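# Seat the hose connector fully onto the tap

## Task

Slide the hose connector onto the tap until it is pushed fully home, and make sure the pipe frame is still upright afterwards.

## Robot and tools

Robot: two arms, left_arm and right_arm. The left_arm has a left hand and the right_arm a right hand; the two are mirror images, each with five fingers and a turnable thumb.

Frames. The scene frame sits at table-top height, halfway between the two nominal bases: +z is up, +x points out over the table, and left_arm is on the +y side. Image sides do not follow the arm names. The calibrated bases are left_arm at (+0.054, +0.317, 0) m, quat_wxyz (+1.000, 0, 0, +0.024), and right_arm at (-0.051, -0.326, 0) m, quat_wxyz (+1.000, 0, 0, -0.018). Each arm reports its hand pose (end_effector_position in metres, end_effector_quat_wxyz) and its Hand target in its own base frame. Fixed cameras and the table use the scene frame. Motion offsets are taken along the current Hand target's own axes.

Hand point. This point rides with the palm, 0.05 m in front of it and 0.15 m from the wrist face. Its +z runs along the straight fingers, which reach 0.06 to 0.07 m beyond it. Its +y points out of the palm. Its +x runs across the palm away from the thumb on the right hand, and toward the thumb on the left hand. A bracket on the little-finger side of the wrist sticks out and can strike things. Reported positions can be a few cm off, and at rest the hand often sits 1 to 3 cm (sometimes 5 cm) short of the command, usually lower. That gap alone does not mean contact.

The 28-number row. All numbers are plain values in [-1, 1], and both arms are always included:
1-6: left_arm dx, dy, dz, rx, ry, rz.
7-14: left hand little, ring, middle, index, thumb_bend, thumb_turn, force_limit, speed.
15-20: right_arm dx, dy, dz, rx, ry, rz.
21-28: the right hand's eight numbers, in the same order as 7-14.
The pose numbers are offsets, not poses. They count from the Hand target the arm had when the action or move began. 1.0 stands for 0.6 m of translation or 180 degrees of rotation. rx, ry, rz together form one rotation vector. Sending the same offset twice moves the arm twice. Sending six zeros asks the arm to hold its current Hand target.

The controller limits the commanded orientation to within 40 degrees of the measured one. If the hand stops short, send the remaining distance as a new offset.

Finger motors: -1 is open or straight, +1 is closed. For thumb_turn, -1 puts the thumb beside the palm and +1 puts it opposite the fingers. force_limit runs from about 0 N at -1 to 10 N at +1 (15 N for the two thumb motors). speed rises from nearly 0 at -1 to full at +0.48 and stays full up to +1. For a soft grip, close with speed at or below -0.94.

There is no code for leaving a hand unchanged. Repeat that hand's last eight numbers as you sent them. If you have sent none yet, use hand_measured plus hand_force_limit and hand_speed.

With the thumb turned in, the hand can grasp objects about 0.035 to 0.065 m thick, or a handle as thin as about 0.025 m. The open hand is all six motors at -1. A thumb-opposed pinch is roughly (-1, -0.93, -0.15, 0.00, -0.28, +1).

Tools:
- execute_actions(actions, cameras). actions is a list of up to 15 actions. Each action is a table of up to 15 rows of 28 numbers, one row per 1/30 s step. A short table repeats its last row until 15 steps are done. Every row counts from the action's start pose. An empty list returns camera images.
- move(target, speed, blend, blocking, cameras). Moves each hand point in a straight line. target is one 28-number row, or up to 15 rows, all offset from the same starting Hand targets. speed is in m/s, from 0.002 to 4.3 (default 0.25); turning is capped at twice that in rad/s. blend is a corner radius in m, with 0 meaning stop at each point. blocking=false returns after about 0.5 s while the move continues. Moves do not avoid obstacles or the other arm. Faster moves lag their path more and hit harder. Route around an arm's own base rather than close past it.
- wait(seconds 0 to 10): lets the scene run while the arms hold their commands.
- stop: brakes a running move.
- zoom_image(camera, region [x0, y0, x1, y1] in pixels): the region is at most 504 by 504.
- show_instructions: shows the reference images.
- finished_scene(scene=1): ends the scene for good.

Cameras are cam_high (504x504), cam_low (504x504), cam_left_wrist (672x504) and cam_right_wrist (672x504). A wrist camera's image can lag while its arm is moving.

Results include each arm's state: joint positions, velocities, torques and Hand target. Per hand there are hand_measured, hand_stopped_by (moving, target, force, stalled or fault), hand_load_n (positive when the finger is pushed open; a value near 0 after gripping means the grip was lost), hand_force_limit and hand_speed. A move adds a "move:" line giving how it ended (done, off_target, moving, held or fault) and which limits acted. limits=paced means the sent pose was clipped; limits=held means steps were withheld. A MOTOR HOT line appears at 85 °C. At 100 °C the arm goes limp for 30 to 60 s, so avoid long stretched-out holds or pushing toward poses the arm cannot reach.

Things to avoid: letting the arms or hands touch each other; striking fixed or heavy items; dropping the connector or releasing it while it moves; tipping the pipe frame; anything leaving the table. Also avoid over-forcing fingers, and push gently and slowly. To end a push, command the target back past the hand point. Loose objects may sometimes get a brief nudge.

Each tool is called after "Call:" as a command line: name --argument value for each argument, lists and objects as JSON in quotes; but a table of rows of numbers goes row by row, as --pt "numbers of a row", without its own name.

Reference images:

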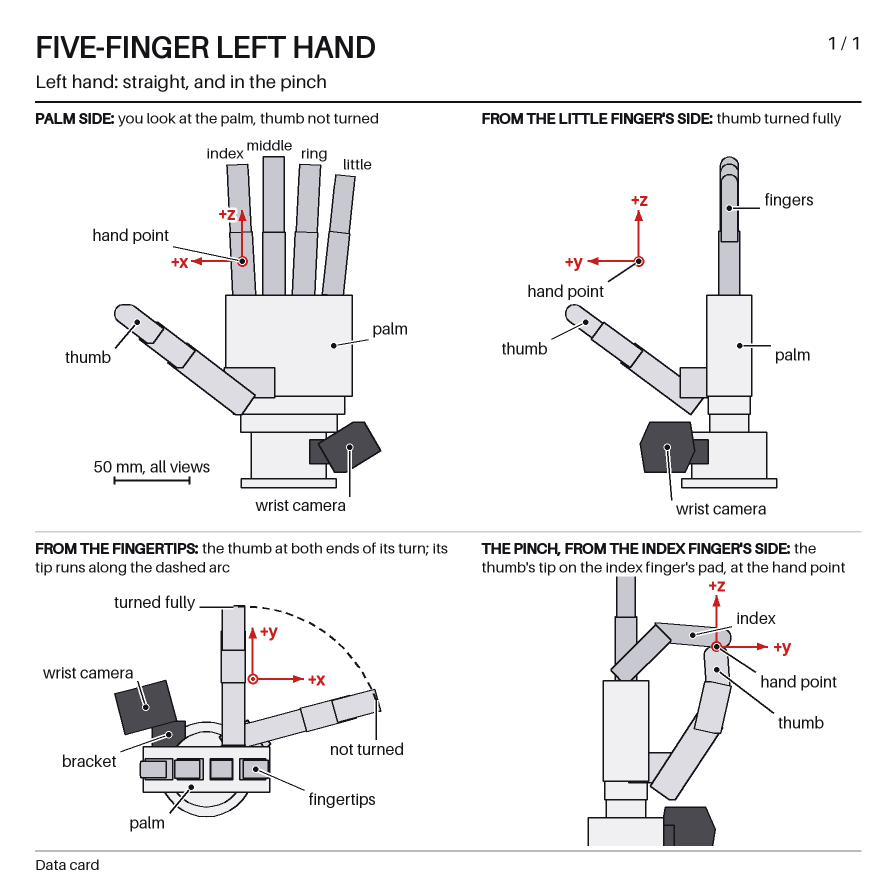

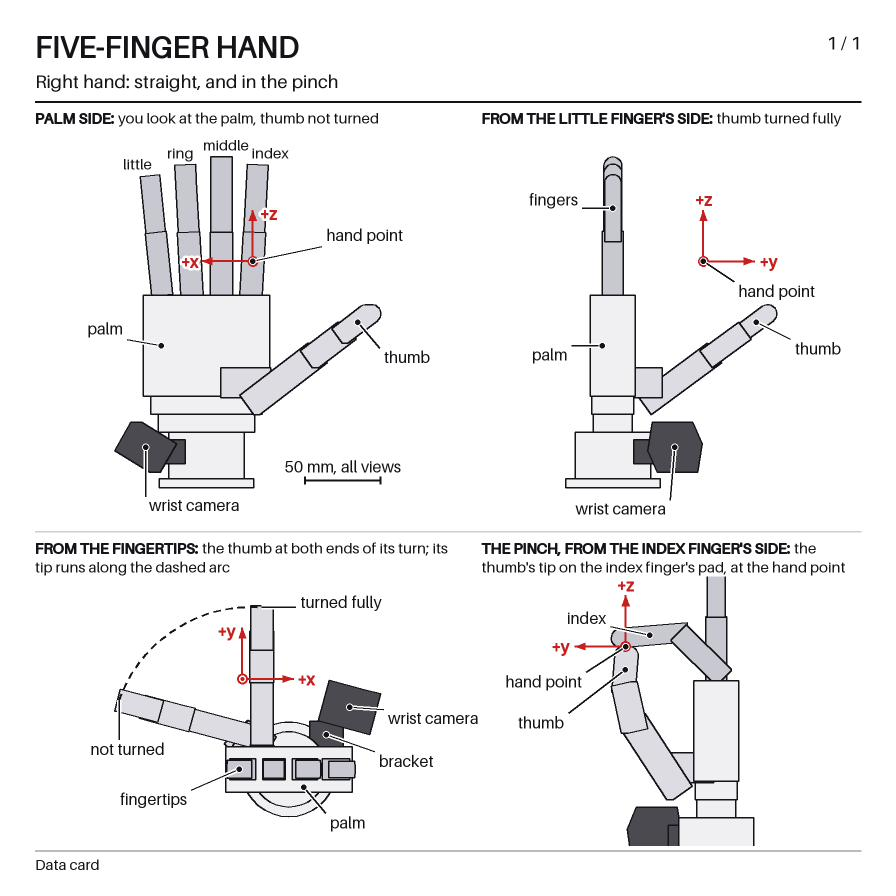

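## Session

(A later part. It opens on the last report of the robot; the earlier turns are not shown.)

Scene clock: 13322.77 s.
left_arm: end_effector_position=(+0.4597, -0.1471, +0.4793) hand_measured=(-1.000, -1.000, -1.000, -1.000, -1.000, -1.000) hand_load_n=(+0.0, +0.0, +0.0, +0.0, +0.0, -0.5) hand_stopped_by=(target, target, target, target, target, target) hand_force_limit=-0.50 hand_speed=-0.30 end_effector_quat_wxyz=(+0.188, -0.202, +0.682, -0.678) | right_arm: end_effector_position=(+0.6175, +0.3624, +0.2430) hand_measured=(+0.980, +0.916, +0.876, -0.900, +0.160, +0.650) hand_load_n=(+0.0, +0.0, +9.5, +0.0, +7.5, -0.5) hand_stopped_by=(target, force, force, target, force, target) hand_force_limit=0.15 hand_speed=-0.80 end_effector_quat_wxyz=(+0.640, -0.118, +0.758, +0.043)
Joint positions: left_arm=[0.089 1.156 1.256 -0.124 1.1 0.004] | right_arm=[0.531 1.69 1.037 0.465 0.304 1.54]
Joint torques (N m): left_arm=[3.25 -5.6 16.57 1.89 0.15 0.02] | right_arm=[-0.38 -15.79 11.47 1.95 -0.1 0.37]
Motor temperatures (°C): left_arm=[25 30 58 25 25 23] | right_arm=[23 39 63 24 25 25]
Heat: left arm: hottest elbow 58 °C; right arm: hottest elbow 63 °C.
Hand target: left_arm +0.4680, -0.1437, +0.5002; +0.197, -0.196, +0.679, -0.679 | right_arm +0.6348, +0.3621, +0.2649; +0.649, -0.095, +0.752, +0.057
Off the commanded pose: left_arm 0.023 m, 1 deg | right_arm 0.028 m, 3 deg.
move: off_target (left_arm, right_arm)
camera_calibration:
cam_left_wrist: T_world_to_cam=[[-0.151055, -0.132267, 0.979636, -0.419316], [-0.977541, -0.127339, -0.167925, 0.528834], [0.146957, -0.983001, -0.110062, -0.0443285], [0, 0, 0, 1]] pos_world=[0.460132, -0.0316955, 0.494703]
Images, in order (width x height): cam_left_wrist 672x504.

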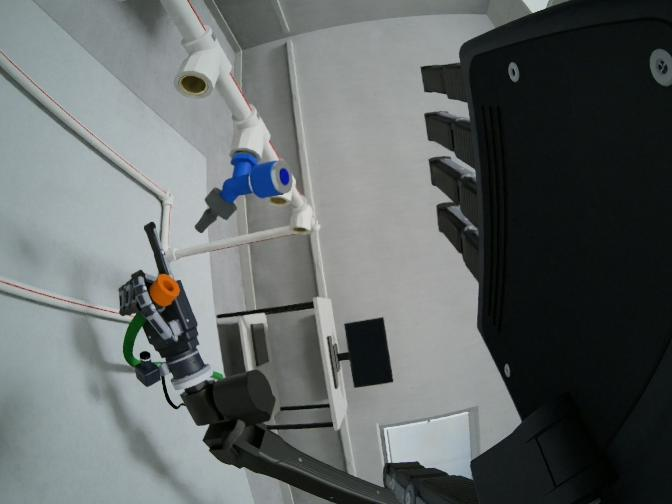

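Call:
zoom_image --camera "cam_left_wrist" --region '[140, 268, 190, 318]'

Call:
zoom_image --camera "cam_left_wrist" --region '[190, 182, 242, 234]'

Scaled by 10.080 from the camera's 672x504 image, which has a finer 960x720 frame.

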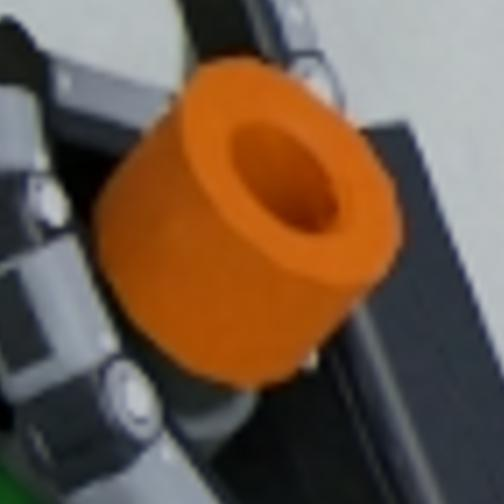

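Scaled by 9.692 from the camera's 672x504 image, which has a finer 960x720 frame.

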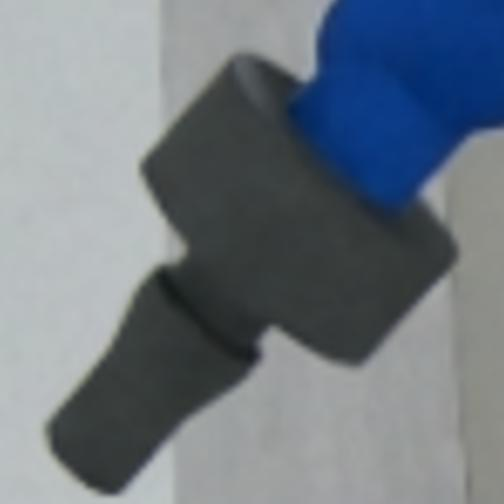

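Call:
move --target '[0.2252,-0.008,0.325,0,-0.3206,0,-1,-1,-1,-1,-1,-1,-0.5,-0.3,0,0,0,0,0,0,0.98,0.98,0.985,-0.9,0.88,0.65,0.15,-0.8]' --speed 0.15 --cameras '["cam_left_wrist"]'

Scene clock: 13407.50 s.
left_arm: end_effector_position=(+0.4532, -0.3701, +0.4770) hand_measured=(-1.000, -1.000, -1.000, -1.000, -1.000, -1.000) hand_load_n=(+0.0, +0.0, +0.0, +0.0, +0.0, -0.5) hand_stopped_by=(target, target, target, target, target, target) hand_force_limit=-0.50 hand_speed=-0.30 end_effector_quat_wxyz=(+0.504, -0.497, +0.518, -0.480) | right_arm: end_effector_position=(+0.6175, +0.3624, +0.2430) hand_measured=(+0.980, +0.916, +0.876, -0.900, +0.160, +0.650) hand_load_n=(+0.0, +0.0, +9.0, +0.0, +7.5, -0.5) hand_stopped_by=(target, force, force, target, force, target) hand_force_limit=0.15 hand_speed=-0.80 end_effector_quat_wxyz=(+0.640, -0.118, +0.758, +0.043)
Joint positions: left_arm=[-0.919 1.275 1.369 -0.146 -0.923 0.004] | right_arm=[0.531 1.69 1.037 0.465 0.304 1.541]
Joint torques (N m): left_arm=[2.14 -7.71 16.72 3.26 -0.08 0.06] | right_arm=[-0.26 -15.74 11.48 1.95 -0.09 0.38]
Motor temperatures (°C): left_arm=[25 30 59 25 25 23] | right_arm=[23 39 60 24 24 26]
Heat: left arm: hottest elbow 59 °C; right arm: hottest elbow 60 °C.
Hand target: left_arm +0.4582, -0.3807, +0.5048; +0.501, -0.500, +0.500, -0.500 | right_arm +0.6348, +0.3621, +0.2649; +0.649, -0.095, +0.752, +0.057
Off the commanded pose: left_arm 0.030 m, 3 deg | right_arm 0.028 m, 3 deg.
move: off_target (left_arm, right_arm)
camera_calibration:
cam_left_wrist: T_world_to_cam=[[0.0527623, -0.258558, 0.964554, -0.579442], [-0.412298, -0.88537, -0.214778, -0.0205824], [0.90952, -0.386352, -0.153317, -0.367026], [0, 0, 0, 1]] pos_world=[0.355904, -0.309843, 0.498211]
Images, in order (width x height): cam_left_wrist 672x504.

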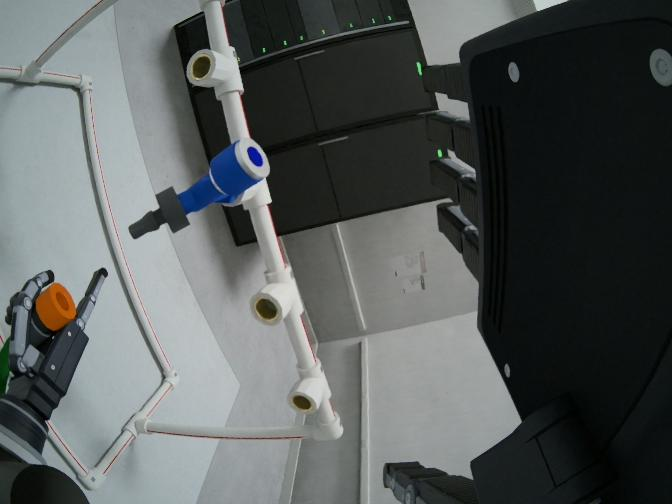

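Call:
zoom_image --camera "cam_left_wrist" --region '[122, 176, 194, 248]'

Call:
zoom_image --camera "cam_left_wrist" --region '[28, 276, 82, 330]'

Scaled by 7.000 from the camera's 672x504 image, which has a finer 960x720 frame.

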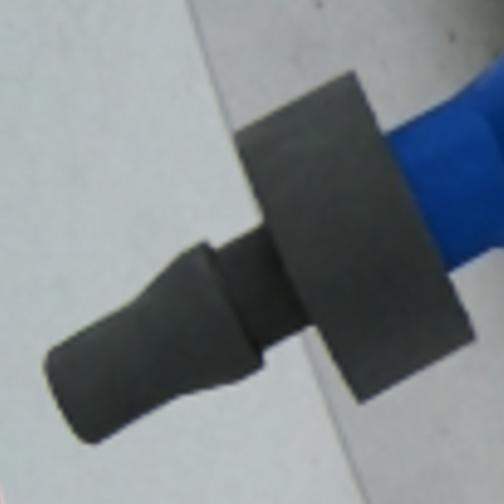

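Scaled by 9.333 from the camera's 672x504 image, which has a finer 960x720 frame.

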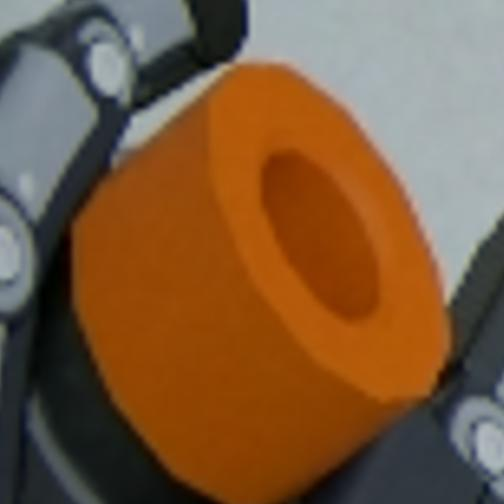

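Call:
move --target '[0,0,0,0,0,0,-1,-1,-1,-1,-1,-1,-0.5,-0.3,-0.1425,0.0185,0.0727,0,0.0009,0.014,0.98,0.98,0.985,-0.9,0.88,0.65,0.15,-0.8]' --speed 0.06 --cameras '["cam_left_wrist"]'

Scene clock: 13599.47 s.
left_arm: end_effector_position=(+0.4532, -0.3701, +0.4770) hand_measured=(-1.000, -1.000, -1.000, -1.000, -1.000, -1.000) hand_load_n=(-0.5, +0.0, +0.0, +0.0, +0.0, +0.0) hand_stopped_by=(target, target, target, target, target, target) hand_force_limit=-0.50 hand_speed=-0.30 end_effector_quat_wxyz=(+0.504, -0.497, +0.518, -0.480) | right_arm: end_effector_position=(+0.6697, +0.3857, +0.3017) hand_measured=(+0.980, +0.916, +0.876, -0.900, +0.160, +0.650) hand_load_n=(+0.0, +0.0, +9.0, +0.0, +7.5, -1.0) hand_stopped_by=(target, force, force, target, force, target) hand_force_limit=0.15 hand_speed=-0.80 end_effector_quat_wxyz=(+0.628, -0.105, +0.770, +0.050)
Joint positions: left_arm=[-0.919 1.275 1.369 -0.146 -0.923 0.004] | right_arm=[0.524 1.731 1.293 0.22 0.302 1.58]
Joint torques (N m): left_arm=[2.2 -7.65 16.76 3.28 -0.08 0.06] | right_arm=[0.03 -18.08 13.72 2.17 -0.17 0.41]
Motor temperatures (°C): left_arm=[25 31 65 25 25 23] | right_arm=[23 38 59 23 24 26]
Heat: left arm: hottest elbow 65 °C; right arm: hottest elbow 59 °C.
Hand target: left_arm +0.4582, -0.3807, +0.5048; +0.501, -0.500, +0.500, -0.500 | right_arm +0.6865, +0.3880, +0.3423; +0.647, -0.079, +0.755, +0.071
Off the commanded pose: left_arm 0.030 m, 3 deg | right_arm 0.044 m, 5 deg.
move: off_target (left_arm, right_arm)
camera_calibration:
cam_left_wrist: T_world_to_cam=[[0.0527623, -0.258558, 0.964554, -0.579442], [-0.412298, -0.88537, -0.214778, -0.0205824], [0.90952, -0.386352, -0.153317, -0.367026], [0, 0, 0, 1]] pos_world=[0.355904, -0.309843, 0.498211]
Images, in order (width x height): cam_left_wrist 672x504.

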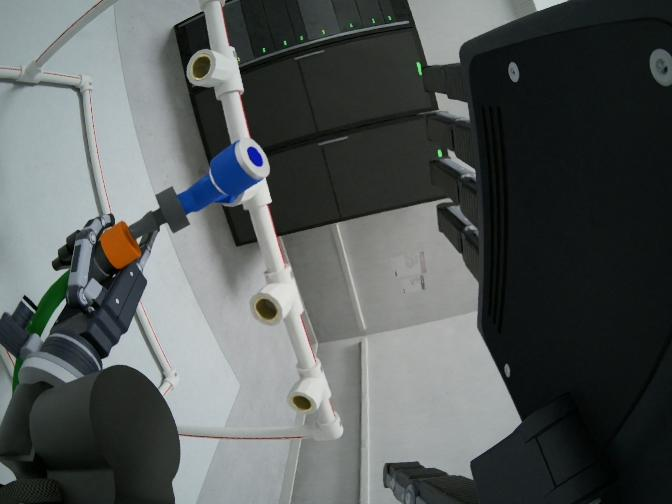

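Call:
zoom_image --camera "cam_left_wrist" --region '[94, 186, 166, 276]'

Call:
zoom_image --camera "cam_left_wrist" --region '[95, 205, 151, 273]'

Scaled by 5.600 from the camera's 672x504 image, which has a finer 960x720 frame.

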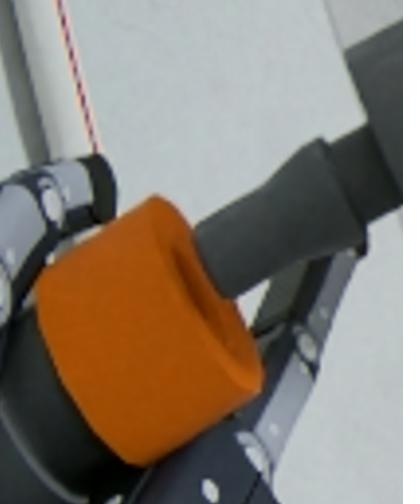

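Scaled by 7.412 from the camera's 672x504 image, which has a finer 960x720 frame.

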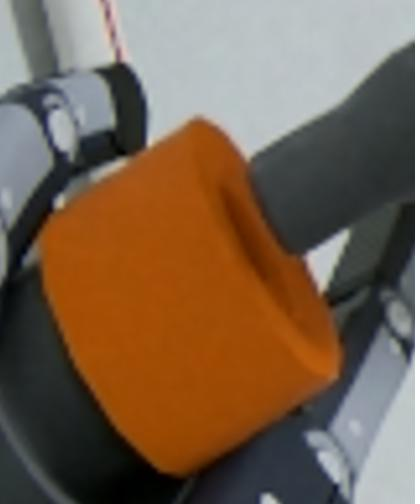

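Call:
move --pt "-0.3012 0 0.0163 0 0.3206 0 -1 -1 -1 -1 -1 -1 -0.5 -0.3 -0.0035 0.0067 0 -0.0064 0 0.0111 0.98 0.98 0.985 -0.9 0.88 0.65 0.15 -0.8" --pt "-0.3012 0.1413 0.0163 0 0.3206 0 -1 -1 -1 -1 -1 -1 -0.5 -0.3 -0.0035 0.0067 0 -0.0064 0 0.0111 0.98 0.98 0.985 -0.9 0.88 0.65 0.15 -0.8" --speed 0.12 --blend '[0.03,0]' --cameras '["cam_left_wrist"]'

Scene clock: 13673.03 s.
left_arm: end_effector_position=(+0.4620, -0.2034, +0.4334) hand_measured=(-1.000, -1.000, -1.000, -1.000, -1.000, -1.000) hand_load_n=(+0.0, +0.0, +0.0, +0.0, +0.0, +0.0) hand_stopped_by=(target, target, target, target, target, target) hand_force_limit=-0.50 hand_speed=-0.30 end_effector_quat_wxyz=(+0.201, -0.188, +0.678, -0.681) | right_arm: end_effector_position=(+0.6687, +0.3883, +0.3022) hand_measured=(+0.980, +0.916, +0.876, -0.900, +0.160, +0.650) hand_load_n=(+0.0, +0.0, +9.5, +0.0, +7.5, -1.0) hand_stopped_by=(target, force, force, target, force, target) hand_force_limit=0.15 hand_speed=-0.80 end_effector_quat_wxyz=(+0.625, -0.099, +0.772, +0.067)
Joint positions: left_arm=[-0.057 1.149 1.116 0.049 0.956 0.004] | right_arm=[0.524 1.733 1.293 0.22 0.283 1.612]
Joint torques (N m): left_arm=[3.37 -5.83 10.03 3.25 0.13 0.05] | right_arm=[-0.03 -18.14 14 2.15 -0.18 0.46]
Motor temperatures (°C): left_arm=[25 31 64 25 25 23] | right_arm=[23 38 59 23 24 26]
Heat: left arm: hottest elbow 64 °C; right arm: hottest elbow 59 °C.
Hand target: left_arm +0.4679, -0.2000, +0.4201; +0.197, -0.196, +0.679, -0.679 | right_arm +0.6859, +0.3919, +0.3446; +0.645, -0.072, +0.756, +0.090
Off the commanded pose: left_arm 0.015 m, 1 deg | right_arm 0.046 m, 5 deg.
move: off_target (left_arm, right_arm)
camera_calibration:
cam_left_wrist: T_world_to_cam=[[-0.189475, -0.133169, 0.972813, -0.361035], [-0.970413, -0.125618, -0.206203, 0.529826], [0.149662, -0.9831, -0.105428, -0.108304], [0, 0, 0, 1]] pos_world=[0.461952, -0.0879968, 0.449053]
Images, in order (width x height): cam_left_wrist 672x504.

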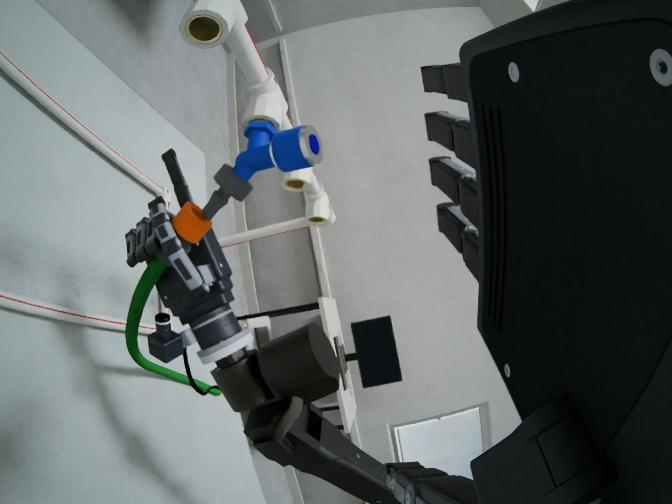

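Call:
zoom_image --camera "cam_left_wrist" --region '[160, 190, 230, 250]'

Call:
zoom_image --camera "cam_left_wrist" --region '[200, 155, 260, 225]'

Scaled by 7.200 from the camera's 672x504 image, which has a finer 960x720 frame.

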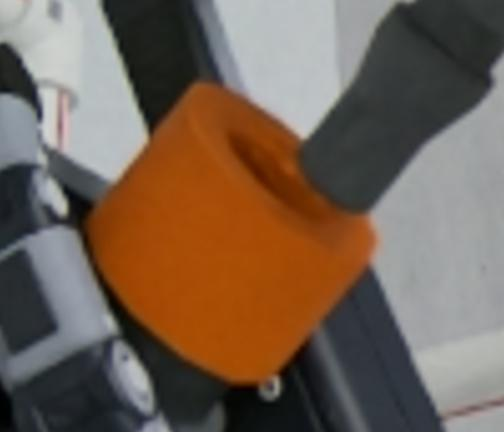

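Scaled by 7.200 from the camera's 672x504 image, which has a finer 960x720 frame.

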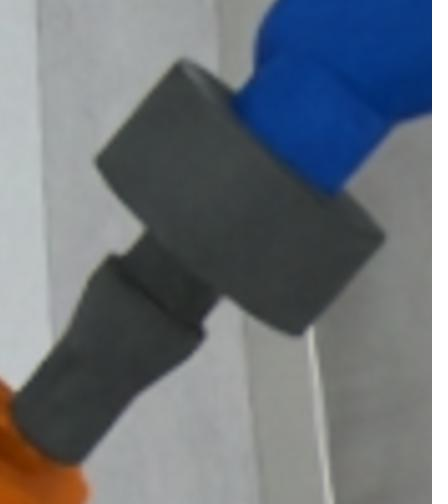

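Call:
move --pt "0 0 0 0 0 0 -1 -1 -1 -1 -1 -1 -0.5 -0.3 0.027 0.0028 0.0012 -0.0028 0.0204 -0.0059 0.98 0.98 0.985 -0.9 0.88 0.65 0.15 -0.8" --pt "0 0 0 0 0 0 -1 -1 -1 -1 -1 -1 -0.5 -0.3 -0.0182 0.0012 -0.0185 -0.0038 0.0095 -0.0027 0.98 0.98 0.985 -0.9 0.88 0.65 0.15 -0.8" --speed 0.04 --cameras '["cam_left_wrist"]'

Call:
zoom_image --camera "cam_left_wrist" --region '[160, 190, 230, 250]'

Scene clock: 13748.53 s.
left_arm: end_effector_position=(+0.4620, -0.2034, +0.4335) hand_measured=(-1.000, -1.000, -1.000, -1.000, -1.000, -1.000) hand_load_n=(+0.0, +0.0, +0.0, +0.0, +0.0, +0.0) hand_stopped_by=(target, target, target, target, target, target) hand_force_limit=-0.50 hand_speed=-0.30 end_effector_quat_wxyz=(+0.201, -0.188, +0.678, -0.681) | right_arm: end_effector_position=(+0.6669, +0.3909, +0.2947) hand_measured=(+0.980, +0.916, +0.876, -0.900, +0.160, +0.650) hand_load_n=(+0.0, +0.0, +9.5, +0.0, +7.0, -1.0) hand_stopped_by=(target, force, force, target, force, target) hand_force_limit=0.15 hand_speed=-0.80 end_effector_quat_wxyz=(+0.605, -0.108, +0.786, +0.067)
Joint positions: left_arm=[-0.057 1.149 1.116 0.049 0.956 0.004] | right_arm=[0.524 1.73 1.307 0.15 0.267 1.618]
Joint torques (N m): left_arm=[3.31 -5.83 10 3.29 0.13 0.05] | right_arm=[0.03 -21.13 13.2 1.96 -0.13 0.38]
Motor temperatures (°C): left_arm=[25 30 53 25 25 23] | right_arm=[23 39 60 23 24 26]
Heat: left arm: hottest elbow 53 °C; right arm: hottest elbow 60 °C.
Hand target: left_arm +0.4679, -0.2000, +0.4201; +0.197, -0.196, +0.679, -0.679 | right_arm +0.6768, +0.3900, +0.3571; +0.633, -0.080, +0.764, +0.091
Off the commanded pose: left_arm 0.015 m, 1 deg | right_arm 0.063 m, 6 deg.
move: off_target (left_arm, right_arm)
camera_calibration:
cam_left_wrist: T_world_to_cam=[[-0.189882, -0.13314, 0.972738, -0.360811], [-0.970317, -0.125682, -0.206611, 0.52996], [0.149764, -0.983096, -0.105324, -0.108397], [0, 0, 0, 1]] pos_world=[0.461952, -0.0879967, 0.449053]
Images, in order (width x height): cam_left_wrist 672x504.

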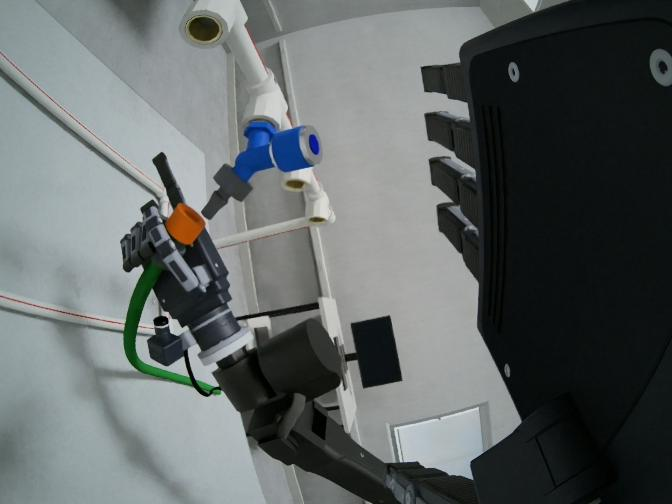

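Scaled by 7.200 from the camera's 672x504 image, which has a finer 960x720 frame.

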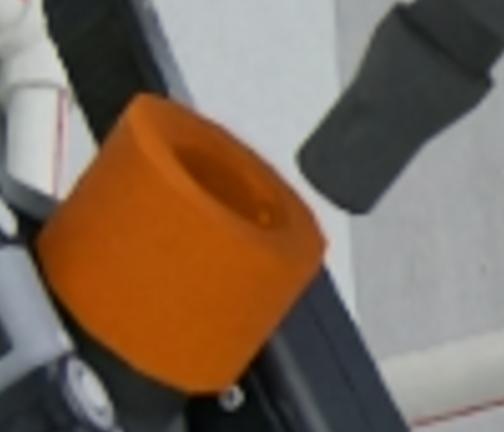

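Call:
move --pt "0 0 0 0 0 0 -1 -1 -1 -1 -1 -1 -0.5 -0.3 0.126 -0.0112 -0.0003 0.0032 0.0363 -0.0099 0.98 0.98 0.985 -0.9 0.88 0.65 0.15 -0.8" --pt "0 0 0 0 0 0 -1 -1 -1 -1 -1 -1 -0.5 -0.3 0.0855 -0.0122 -0.0168 0.0023 0.026 -0.0071 0.98 0.98 0.985 -0.9 0.88 0.65 0.15 -0.8" --speed 0.06 --cameras '["cam_left_wrist"]'

Call:
zoom_image --camera "cam_left_wrist" --region '[160, 190, 230, 250]'

Scene clock: 13789.70 s.
left_arm: end_effector_position=(+0.4620, -0.2034, +0.4335) hand_measured=(-1.000, -1.000, -1.000, -1.000, -1.000, -1.000) hand_load_n=(+0.0, +0.0, +0.0, +0.0, +0.0, +0.0) hand_stopped_by=(target, target, target, target, target, target) hand_force_limit=-0.50 hand_speed=-0.30 end_effector_quat_wxyz=(+0.201, -0.188, +0.678, -0.681) | right_arm: end_effector_position=(+0.6610, +0.3876, +0.2899) hand_measured=(+0.980, +0.916, +0.876, -0.900, +0.160, +0.650) hand_load_n=(+0.0, +0.0, +9.0, +0.0, +7.5, -0.5) hand_stopped_by=(target, force, force, target, force, target) hand_force_limit=0.15 hand_speed=-0.80 end_effector_quat_wxyz=(+0.598, -0.107, +0.792, +0.068)
Joint positions: left_arm=[-0.057 1.149 1.116 0.049 0.956 0.004] | right_arm=[0.524 1.716 1.287 0.139 0.266 1.629]
Joint torques (N m): left_arm=[3.37 -5.83 10.02 3.3 0.13 0.05] | right_arm=[-0.09 -20.37 8.18 1.84 -0.04 0.3]
Motor temperatures (°C): left_arm=[25 30 51 25 25 23] | right_arm=[23 38 65 23 24 26]
Heat: left arm: hottest elbow 51 °C; right arm: hottest elbow 65 °C.
Hand target: left_arm +0.4679, -0.2000, +0.4201; +0.197, -0.196, +0.679, -0.679 | right_arm +0.6594, +0.3803, +0.3082; +0.603, -0.090, +0.789, +0.078
Off the commanded pose: left_arm 0.015 m, 1 deg | right_arm 0.020 m, 2 deg.
move: off_target (left_arm, right_arm)
camera_calibration:
cam_left_wrist: T_world_to_cam=[[-0.189882, -0.13314, 0.972738, -0.360811], [-0.970317, -0.125682, -0.206611, 0.52996], [0.149764, -0.983096, -0.105324, -0.108397], [0, 0, 0, 1]] pos_world=[0.461952, -0.0879967, 0.449053]
Images, in order (width x height): cam_left_wrist 672x504.

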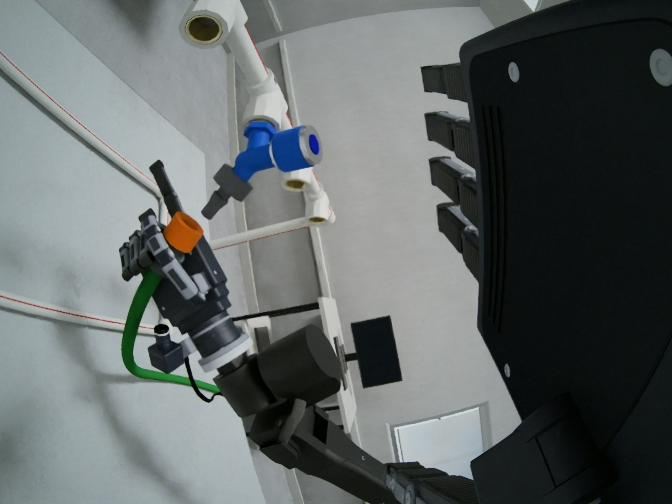

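Scaled by 7.200 from the camera's 672x504 image, which has a finer 960x720 frame.

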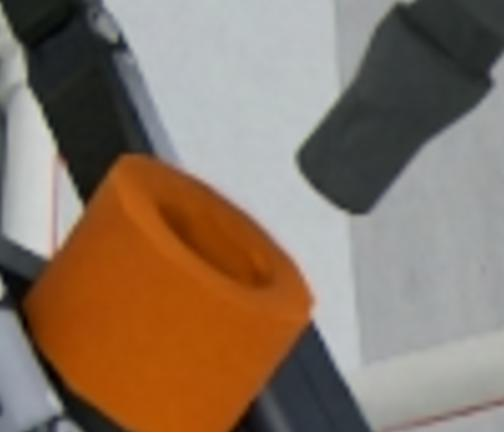

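Call:
zoom_image --camera "cam_left_wrist" --region '[156, 202, 216, 262]'

Scaled by 8.400 from the camera's 672x504 image, which has a finer 960x720 frame.

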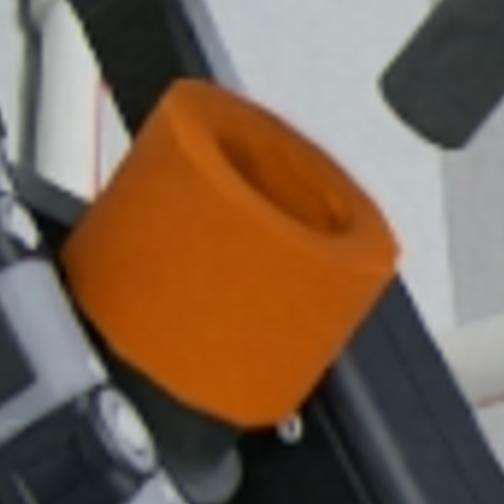

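Call:
move --target '[0,0,0,0,0,0,-1,-1,-1,-1,-1,-1,-0.5,-0.3,-0.0425,0.0017,-0.008,-0.0026,-0.0292,0.008,0.98,0.98,0.985,-0.9,0.88,0.65,0.15,-0.8]' --speed 0.03 --cameras '["cam_left_wrist"]'

Call:
zoom_image --camera "cam_left_wrist" --region '[160, 190, 230, 260]'

Scene clock: 13825.30 s.
left_arm: end_effector_position=(+0.4620, -0.2034, +0.4335) hand_measured=(-1.000, -1.000, -1.000, -1.000, -1.000, -1.000) hand_load_n=(+0.0, +0.0, +0.0, +0.0, +0.0, +0.0) hand_stopped_by=(target, target, target, target, target, target) hand_force_limit=-0.50 hand_speed=-0.30 end_effector_quat_wxyz=(+0.201, -0.188, +0.678, -0.681) | right_arm: end_effector_position=(+0.6613, +0.3878, +0.3000) hand_measured=(+0.980, +0.916, +0.876, -0.900, +0.160, +0.650) hand_load_n=(+0.0, +0.0, +9.5, +0.0, +7.5, -0.5) hand_stopped_by=(target, force, force, target, force, target) hand_force_limit=0.15 hand_speed=-0.80 end_effector_quat_wxyz=(+0.615, -0.101, +0.778, +0.075)
Joint positions: left_arm=[-0.057 1.149 1.116 0.049 0.956 0.004] | right_arm=[0.524 1.716 1.278 0.195 0.266 1.629]
Joint torques (N m): left_arm=[3.25 -5.83 10.02 3.29 0.13 0.05] | right_arm=[-0.15 -20.89 8.57 3.28 -0.07 0.3]
Motor temperatures (°C): left_arm=[25 30 50 25 25 23] | right_arm=[23 38 58 23 24 26]
Heat: left arm: hottest elbow 50 °C; right arm: hottest elbow 58 °C.
Hand target: left_arm +0.4679, -0.2000, +0.4201; +0.197, -0.196, +0.679, -0.679 | right_arm +0.6611, +0.3814, +0.3342; +0.637, -0.079, +0.761, +0.092
Off the commanded pose: left_arm 0.015 m, 1 deg | right_arm 0.035 m, 4 deg.
move: off_target (left_arm, right_arm)
camera_calibration:
cam_left_wrist: T_world_to_cam=[[-0.189882, -0.13314, 0.972738, -0.360811], [-0.970317, -0.125682, -0.206611, 0.52996], [0.149764, -0.983096, -0.105324, -0.108397], [0, 0, 0, 1]] pos_world=[0.461952, -0.0879967, 0.449053]
Images, in order (width x height): cam_left_wrist 672x504.

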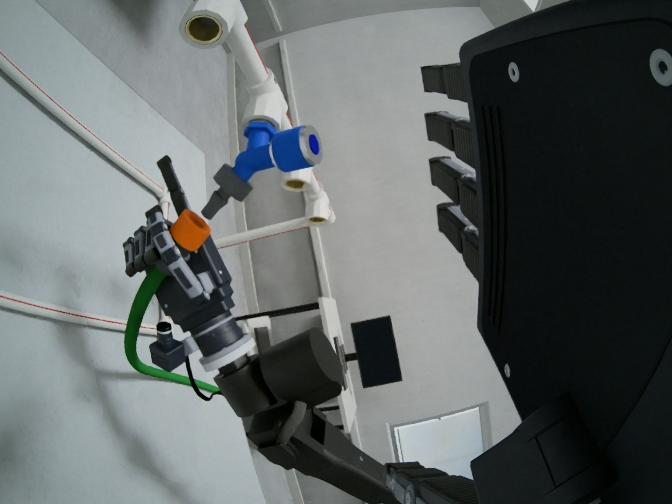

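Scaled by 7.200 from the camera's 672x504 image, which has a finer 960x720 frame.

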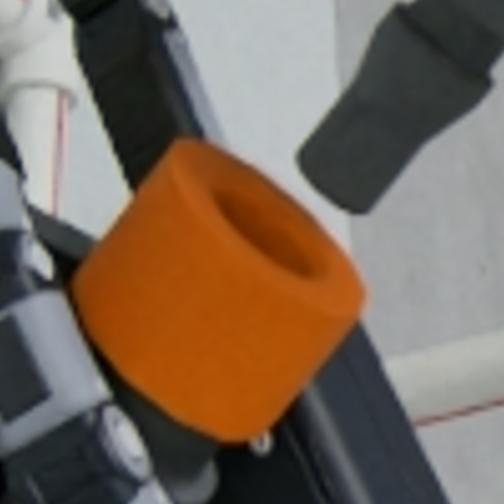

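Call:
move --pt "0 -0.1413 0 0 0 0 -1 -1 -1 -1 -1 -1 -0.5 -0.3 0.0043 -0.0018 -0.0052 0.0009 0.0102 -0.0028 0.98 0.98 0.985 -0.9 0.88 0.65 0.15 -0.8" --pt "0.1746 -0.1413 0.2455 0 -0.3206 0 -1 -1 -1 -1 -1 -1 -0.5 -0.3 0.0043 -0.0018 -0.0052 0.0009 0.0102 -0.0028 0.98 0.98 0.985 -0.9 0.88 0.65 0.15 -0.8" --speed 0.12 --blend '[0.03,0]' --cameras '["cam_left_wrist"]'

Call:
zoom_image --camera "cam_left_wrist" --region '[90, 195, 160, 275]'

Scene clock: 13856.47 s.
left_arm: end_effector_position=(+0.4529, -0.3689, +0.4777) hand_measured=(-1.000, -1.000, -1.000, -1.000, -1.000, -1.000) hand_load_n=(+0.0, +0.0, +0.0, +0.0, +0.0, +0.0) hand_stopped_by=(target, target, target, target, target, target) hand_force_limit=-0.50 hand_speed=-0.30 end_effector_quat_wxyz=(+0.504, -0.498, +0.518, -0.480) | right_arm: end_effector_position=(+0.6596, +0.3868, +0.3041) hand_measured=(+0.980, +0.916, +0.876, -0.900, +0.160, +0.650) hand_load_n=(+0.0, +0.0, +9.5, +0.0, +7.5, -1.0) hand_stopped_by=(target, force, force, target, force, target) hand_force_limit=0.15 hand_speed=-0.80 end_effector_quat_wxyz=(+0.615, -0.101, +0.779, +0.075)
Joint positions: left_arm=[-0.918 1.272 1.369 -0.148 -0.923 0.004] | right_arm=[0.524 1.706 1.278 0.184 0.266 1.629]
Joint torques (N m): left_arm=[2.14 -7.41 16.77 3.33 -0.08 0.06] | right_arm=[-0.03 -21.07 8.8 2.02 -0.06 0.3]
Motor temperatures (°C): left_arm=[25 30 51 25 25 23] | right_arm=[23 38 55 24 24 26]
Heat: left arm: hottest elbow 51 °C; right arm: hottest elbow 55 °C.
Hand target: left_arm +0.4580, -0.3806, +0.5048; +0.500, -0.500, +0.500, -0.500 | right_arm +0.6580, +0.3796, +0.3322; +0.625, -0.083, +0.771, +0.087
Off the commanded pose: left_arm 0.030 m, 3 deg | right_arm 0.029 m, 3 deg.
move: off_target (left_arm, right_arm)
camera_calibration:
cam_left_wrist: T_world_to_cam=[[0.0527181, -0.257849, 0.964746, -0.579672], [-0.411537, -0.885847, -0.214273, -0.0202943], [0.909867, -0.385732, -0.152814, -0.366312], [0, 0, 0, 1]] pos_world=[0.355502, -0.308744, 0.49891]
Images, in order (width x height): cam_left_wrist 672x504.

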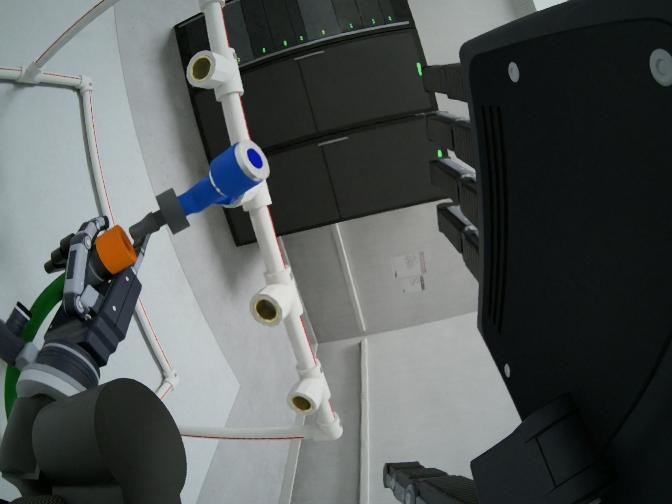

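Scaled by 6.300 from the camera's 672x504 image, which has a finer 960x720 frame.

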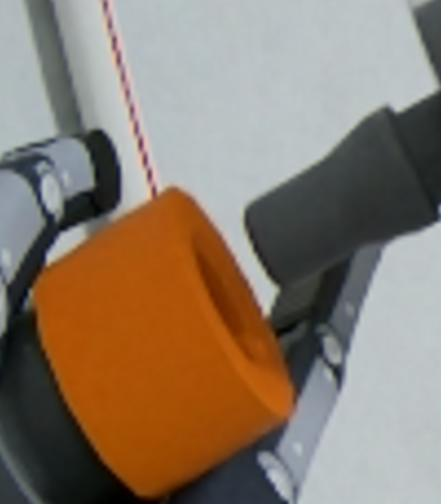

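Call:
zoom_image --camera "cam_left_wrist" --region '[92, 222, 142, 276]'

Call:
zoom_image --camera "cam_left_wrist" --region '[125, 180, 195, 250]'

Scaled by 9.333 from the camera's 672x504 image, which has a finer 960x720 frame.

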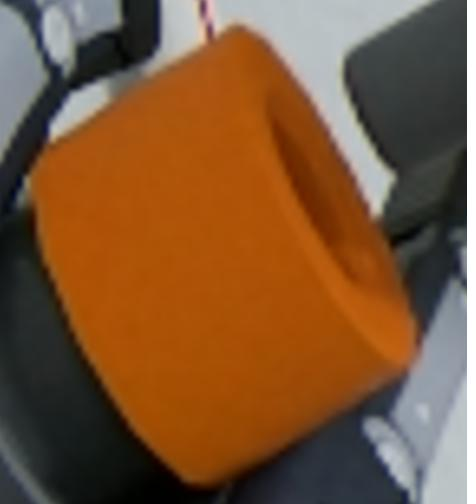

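Scaled by 7.200 from the camera's 672x504 image, which has a finer 960x720 frame.

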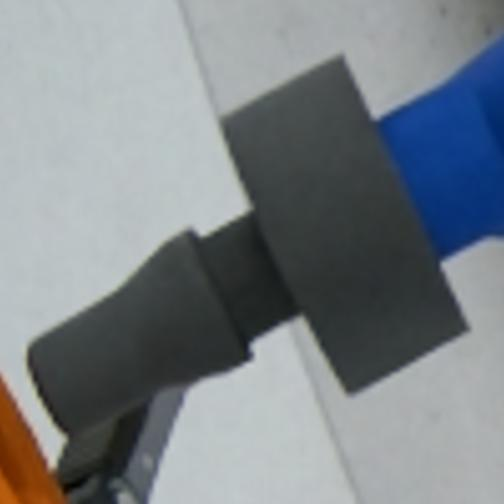

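Call:
move --pt "-0.1746 0 0.0071 0 0.3206 0 -1 -1 -1 -1 -1 -1 -0.5 -0.3 -0.0023 0.0077 0 -0.0105 0 0.0045 0.98 0.98 0.985 -0.9 0.88 0.65 0.15 -0.8" --pt "-0.3010 0 0.0163 0 0.3206 0 -1 -1 -1 -1 -1 -1 -0.5 -0.3 -0.0023 0.0077 0 -0.0105 0 0.0045 0.98 0.98 0.985 -0.9 0.88 0.65 0.15 -0.8" --pt "-0.3010 0.1413 0.0163 0 0.3206 0 -1 -1 -1 -1 -1 -1 -0.5 -0.3 -0.0023 0.0077 0 -0.0105 0 0.0045 0.98 0.98 0.985 -0.9 0.88 0.65 0.15 -0.8" --speed 0.15 --blend '[0.03,0.03,0]' --cameras '["cam_left_wrist"]'

Call:
zoom_image --camera "cam_left_wrist" --region '[165, 180, 235, 250]'

Scene clock: 13912.07 s.
left_arm: end_effector_position=(+0.4660, -0.2036, +0.4278) hand_measured=(-1.000, -1.000, -1.000, -1.000, -1.000, -1.000) hand_load_n=(+0.0, +0.0, +0.0, +0.0, +0.0, +0.0) hand_stopped_by=(target, target, target, target, target, target) hand_force_limit=-0.50 hand_speed=-0.30 end_effector_quat_wxyz=(+0.197, -0.192, +0.680, -0.680) | right_arm: end_effector_position=(+0.6560, +0.3924, +0.3041) hand_measured=(+0.980, +0.916, +0.876, -0.900, +0.160, +0.650) hand_load_n=(+0.0, +0.0, +9.0, +0.0, +7.0, -1.0) hand_stopped_by=(target, force, force, target, force, target) hand_force_limit=0.15 hand_speed=-0.80 end_effector_quat_wxyz=(+0.612, -0.111, +0.778, +0.088)
Joint positions: left_arm=[-0.057 1.163 1.117 0.049 0.956 0.004] | right_arm=[0.524 1.706 1.278 0.184 0.233 1.629]
Joint torques (N m): left_arm=[3.37 -7.24 9.99 3.19 0.14 0.06] | right_arm=[-0.09 -20.78 9.11 2.21 -0.18 0.41]
Motor temperatures (°C): left_arm=[25 30 56 25 25 23] | right_arm=[23 38 54 23 24 26]
Heat: left arm: hottest elbow 56 °C; right arm: hottest elbow 54 °C.
Hand target: left_arm +0.4678, -0.1999, +0.4201; +0.197, -0.196, +0.679, -0.679 | right_arm +0.6572, +0.3841, +0.3337; +0.623, -0.088, +0.770, +0.104
Off the commanded pose: left_arm 0.009 m, 0 deg | right_arm 0.031 m, 4 deg.
move: off_target (right_arm)
camera_calibration:
cam_left_wrist: T_world_to_cam=[[-0.17693, -0.133662, 0.975105, -0.361707], [-0.972986, -0.125531, -0.193752, 0.528484], [0.148303, -0.983044, -0.107841, -0.108124], [0, 0, 0, 1]] pos_world=[0.466246, -0.0882966, 0.443437]
Images, in order (width x height): cam_left_wrist 672x504.

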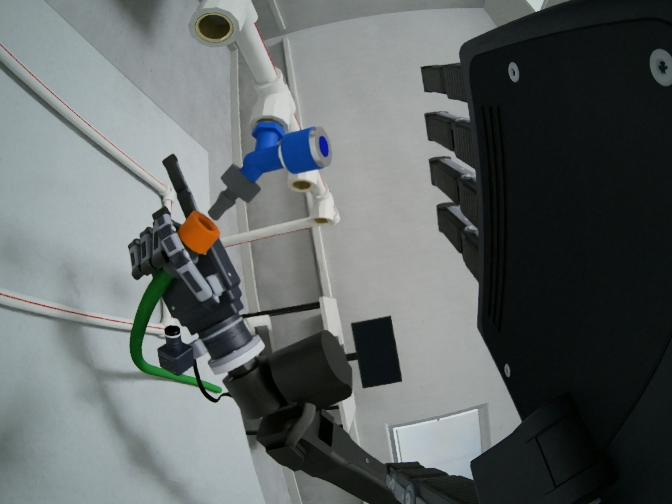

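Scaled by 7.200 from the camera's 672x504 image, which has a finer 960x720 frame.

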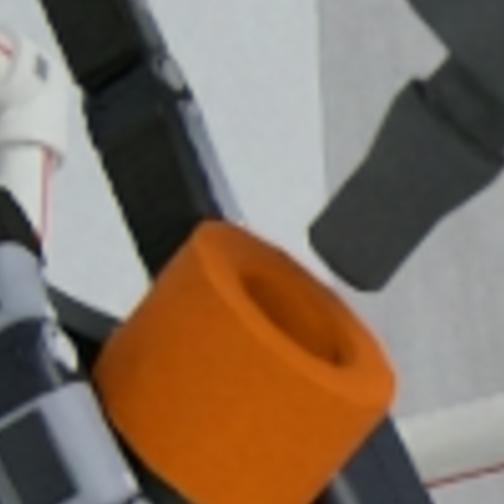

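Call:
move --pt "0 -0.1413 0 0 0 0 -1 -1 -1 -1 -1 -1 -0.5 -0.3 0 0 0 0 0 0 0.98 0.98 0.985 -0.9 0.88 0.65 0.15 -0.8" --pt "0.1746 -0.1413 0.2455 0 -0.3206 0 -1 -1 -1 -1 -1 -1 -0.5 -0.3 0 0 0 0 0 0 0.98 0.98 0.985 -0.9 0.88 0.65 0.15 -0.8" --speed 0.15 --blend 0.03 --cameras '["cam_left_wrist"]'

Scene clock: 13981.17 s.
left_arm: end_effector_position=(+0.4529, -0.3694, +0.4773) hand_measured=(-1.000, -1.000, -1.000, -1.000, -1.000, -1.000) hand_load_n=(+0.0, -0.5, +0.0, +0.0, +0.0, -0.5) hand_stopped_by=(target, target, target, target, target, target) hand_force_limit=-0.50 hand_speed=-0.30 end_effector_quat_wxyz=(+0.504, -0.498, +0.518, -0.480) | right_arm: end_effector_position=(+0.6560, +0.3924, +0.3041) hand_measured=(+0.980, +0.916, +0.876, -0.900, +0.160, +0.650) hand_load_n=(+0.0, +0.0, +9.0, +0.0, +7.0, -1.0) hand_stopped_by=(target, force, force, target, force, target) hand_force_limit=0.15 hand_speed=-0.80 end_effector_quat_wxyz=(+0.612, -0.111, +0.778, +0.088)
Joint positions: left_arm=[-0.919 1.273 1.369 -0.148 -0.923 0.002] | right_arm=[0.524 1.706 1.278 0.184 0.233 1.629]
Joint torques (N m): left_arm=[2.14 -7.53 16.75 3.34 -0.08 0.08] | right_arm=[-0.26 -20.84 9.14 2.18 -0.18 0.42]
Heat: left arm: hottest elbow 54 °C; right arm: hottest elbow 53 °C.
Hand target: left_arm +0.4579, -0.3804, +0.5050; +0.500, -0.500, +0.500, -0.500 | right_arm +0.6572, +0.3841, +0.3337; +0.623, -0.088, +0.770, +0.104
Off the commanded pose: left_arm 0.030 m, 3 deg | right_arm 0.031 m, 4 deg.
move: off_target (left_arm, right_arm)
camera_calibration:
cam_left_wrist: T_world_to_cam=[[0.0530062, -0.256969, 0.964965, -0.579353], [-0.41197, -0.885885, -0.21328, -0.0211759], [0.909654, -0.386232, -0.152821, -0.366642], [0, 0, 0, 1]] pos_world=[0.355503, -0.309244, 0.498508]
Images, in order (width x height): cam_left_wrist 672x504.

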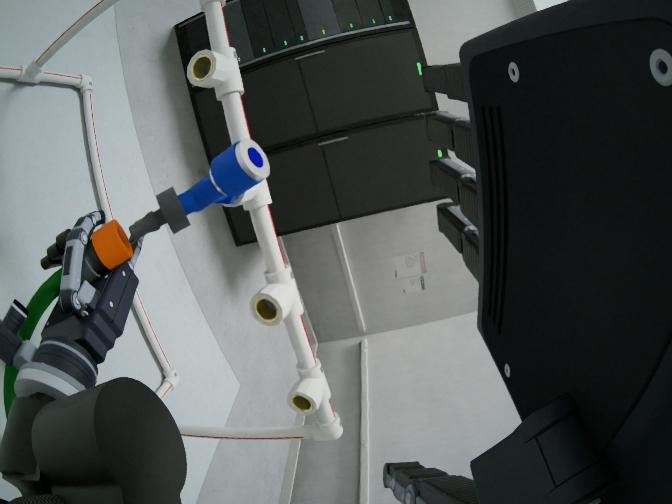

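Call:
zoom_image --camera "cam_left_wrist" --region '[85, 200, 155, 270]'

Scaled by 7.200 from the camera's 672x504 image, which has a finer 960x720 frame.

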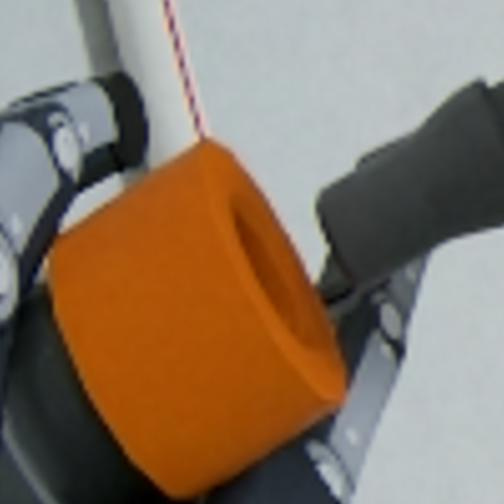

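Call:
move --pt "-0.3012 0 0.0163 0 0.3206 0 -1 -1 -1 -1 -1 -1 -0.5 -0.3 -0.0028 -0.0002 -0.002 0 0 0 0.98 0.98 0.985 -0.9 0.88 0.65 0.15 -0.8" --pt "-0.3012 0.1413 0.0163 0 0.3206 0 -1 -1 -1 -1 -1 -1 -0.5 -0.3 -0.0028 -0.0002 -0.002 0 0 0 0.98 0.98 0.985 -0.9 0.88 0.65 0.15 -0.8" --speed 0.15 --blend 0.03 --cameras '["all"]'

Scene clock: 14105.40 s.
left_arm: end_effector_position=(+0.4621, -0.2032, +0.4331) hand_measured=(-1.000, -1.000, -1.000, -1.000, -1.000, -1.000) hand_load_n=(+0.0, -0.5, +0.0, +0.0, +0.0, +0.0) hand_stopped_by=(target, target, target, target, target, target) hand_force_limit=-0.50 hand_speed=-0.30 end_effector_quat_wxyz=(+0.200, -0.189, +0.678, -0.681) | right_arm: end_effector_position=(+0.6559, +0.3925, +0.3041) hand_measured=(+0.980, +0.916, +0.876, -0.900, +0.160, +0.650) hand_load_n=(+0.0, +0.0, +9.0, -0.5, +7.0, -1.0) hand_stopped_by=(target, force, force, target, force, target) hand_force_limit=0.15 hand_speed=-0.80 end_effector_quat_wxyz=(+0.612, -0.111, +0.778, +0.088)
Joint positions: left_arm=[-0.056 1.15 1.116 0.049 0.957 0.002] | right_arm=[0.524 1.706 1.278 0.184 0.233 1.629]
Joint torques (N m): left_arm=[3.31 -6.01 10 3.32 0.13 0.07] | right_arm=[-0.26 -21.07 9.11 2.04 -0.16 0.41]
Motor temperatures (°C): left_arm=[25 30 59 25 25 23] | right_arm=[23 39 52 23 24 26]
Heat: left arm: hottest elbow 59 °C; right arm: hottest elbow 52 °C.
Hand target: left_arm +0.4677, -0.1997, +0.4202; +0.197, -0.196, +0.679, -0.679 | right_arm +0.6564, +0.3837, +0.3356; +0.623, -0.088, +0.770, +0.104
Off the commanded pose: left_arm 0.015 m, 1 deg | right_arm 0.033 m, 4 deg.
move: off_target (left_arm, right_arm)
camera_calibration:
cam_left_wrist: T_world_to_cam=[[-0.187196, -0.132256, 0.973379, -0.361804], [-0.970888, -0.125843, -0.203815, 0.529089], [0.149449, -0.983195, -0.104848, -0.10835], [0, 0, 0, 1]] pos_world=[0.462151, -0.0877972, 0.448649]
cam_right_wrist: T_world_to_cam=[[-0.355282, 0.898561, -0.257611, -0.0456213], [-0.443882, 0.0803589, 0.892475, -0.025909], [0.822644, 0.431429, 0.370305, -0.711251], [0, 0, 0, 1]] pos_world=[0.557398, 0.34993, 0.274751]

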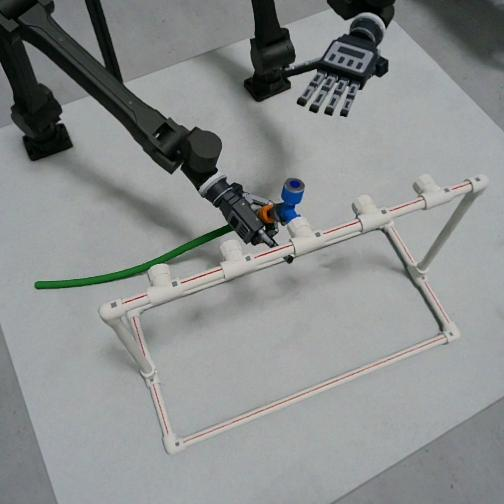

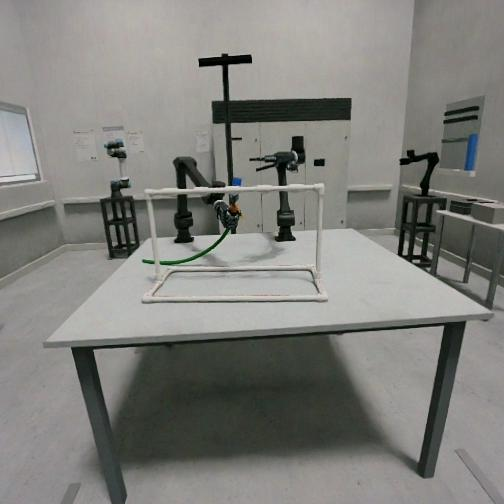

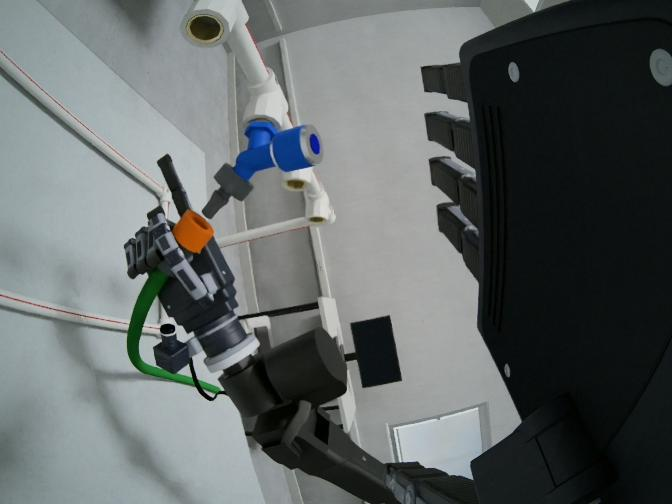

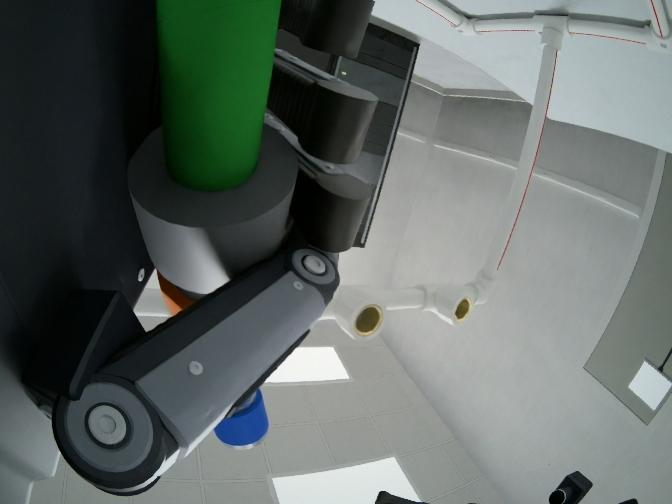

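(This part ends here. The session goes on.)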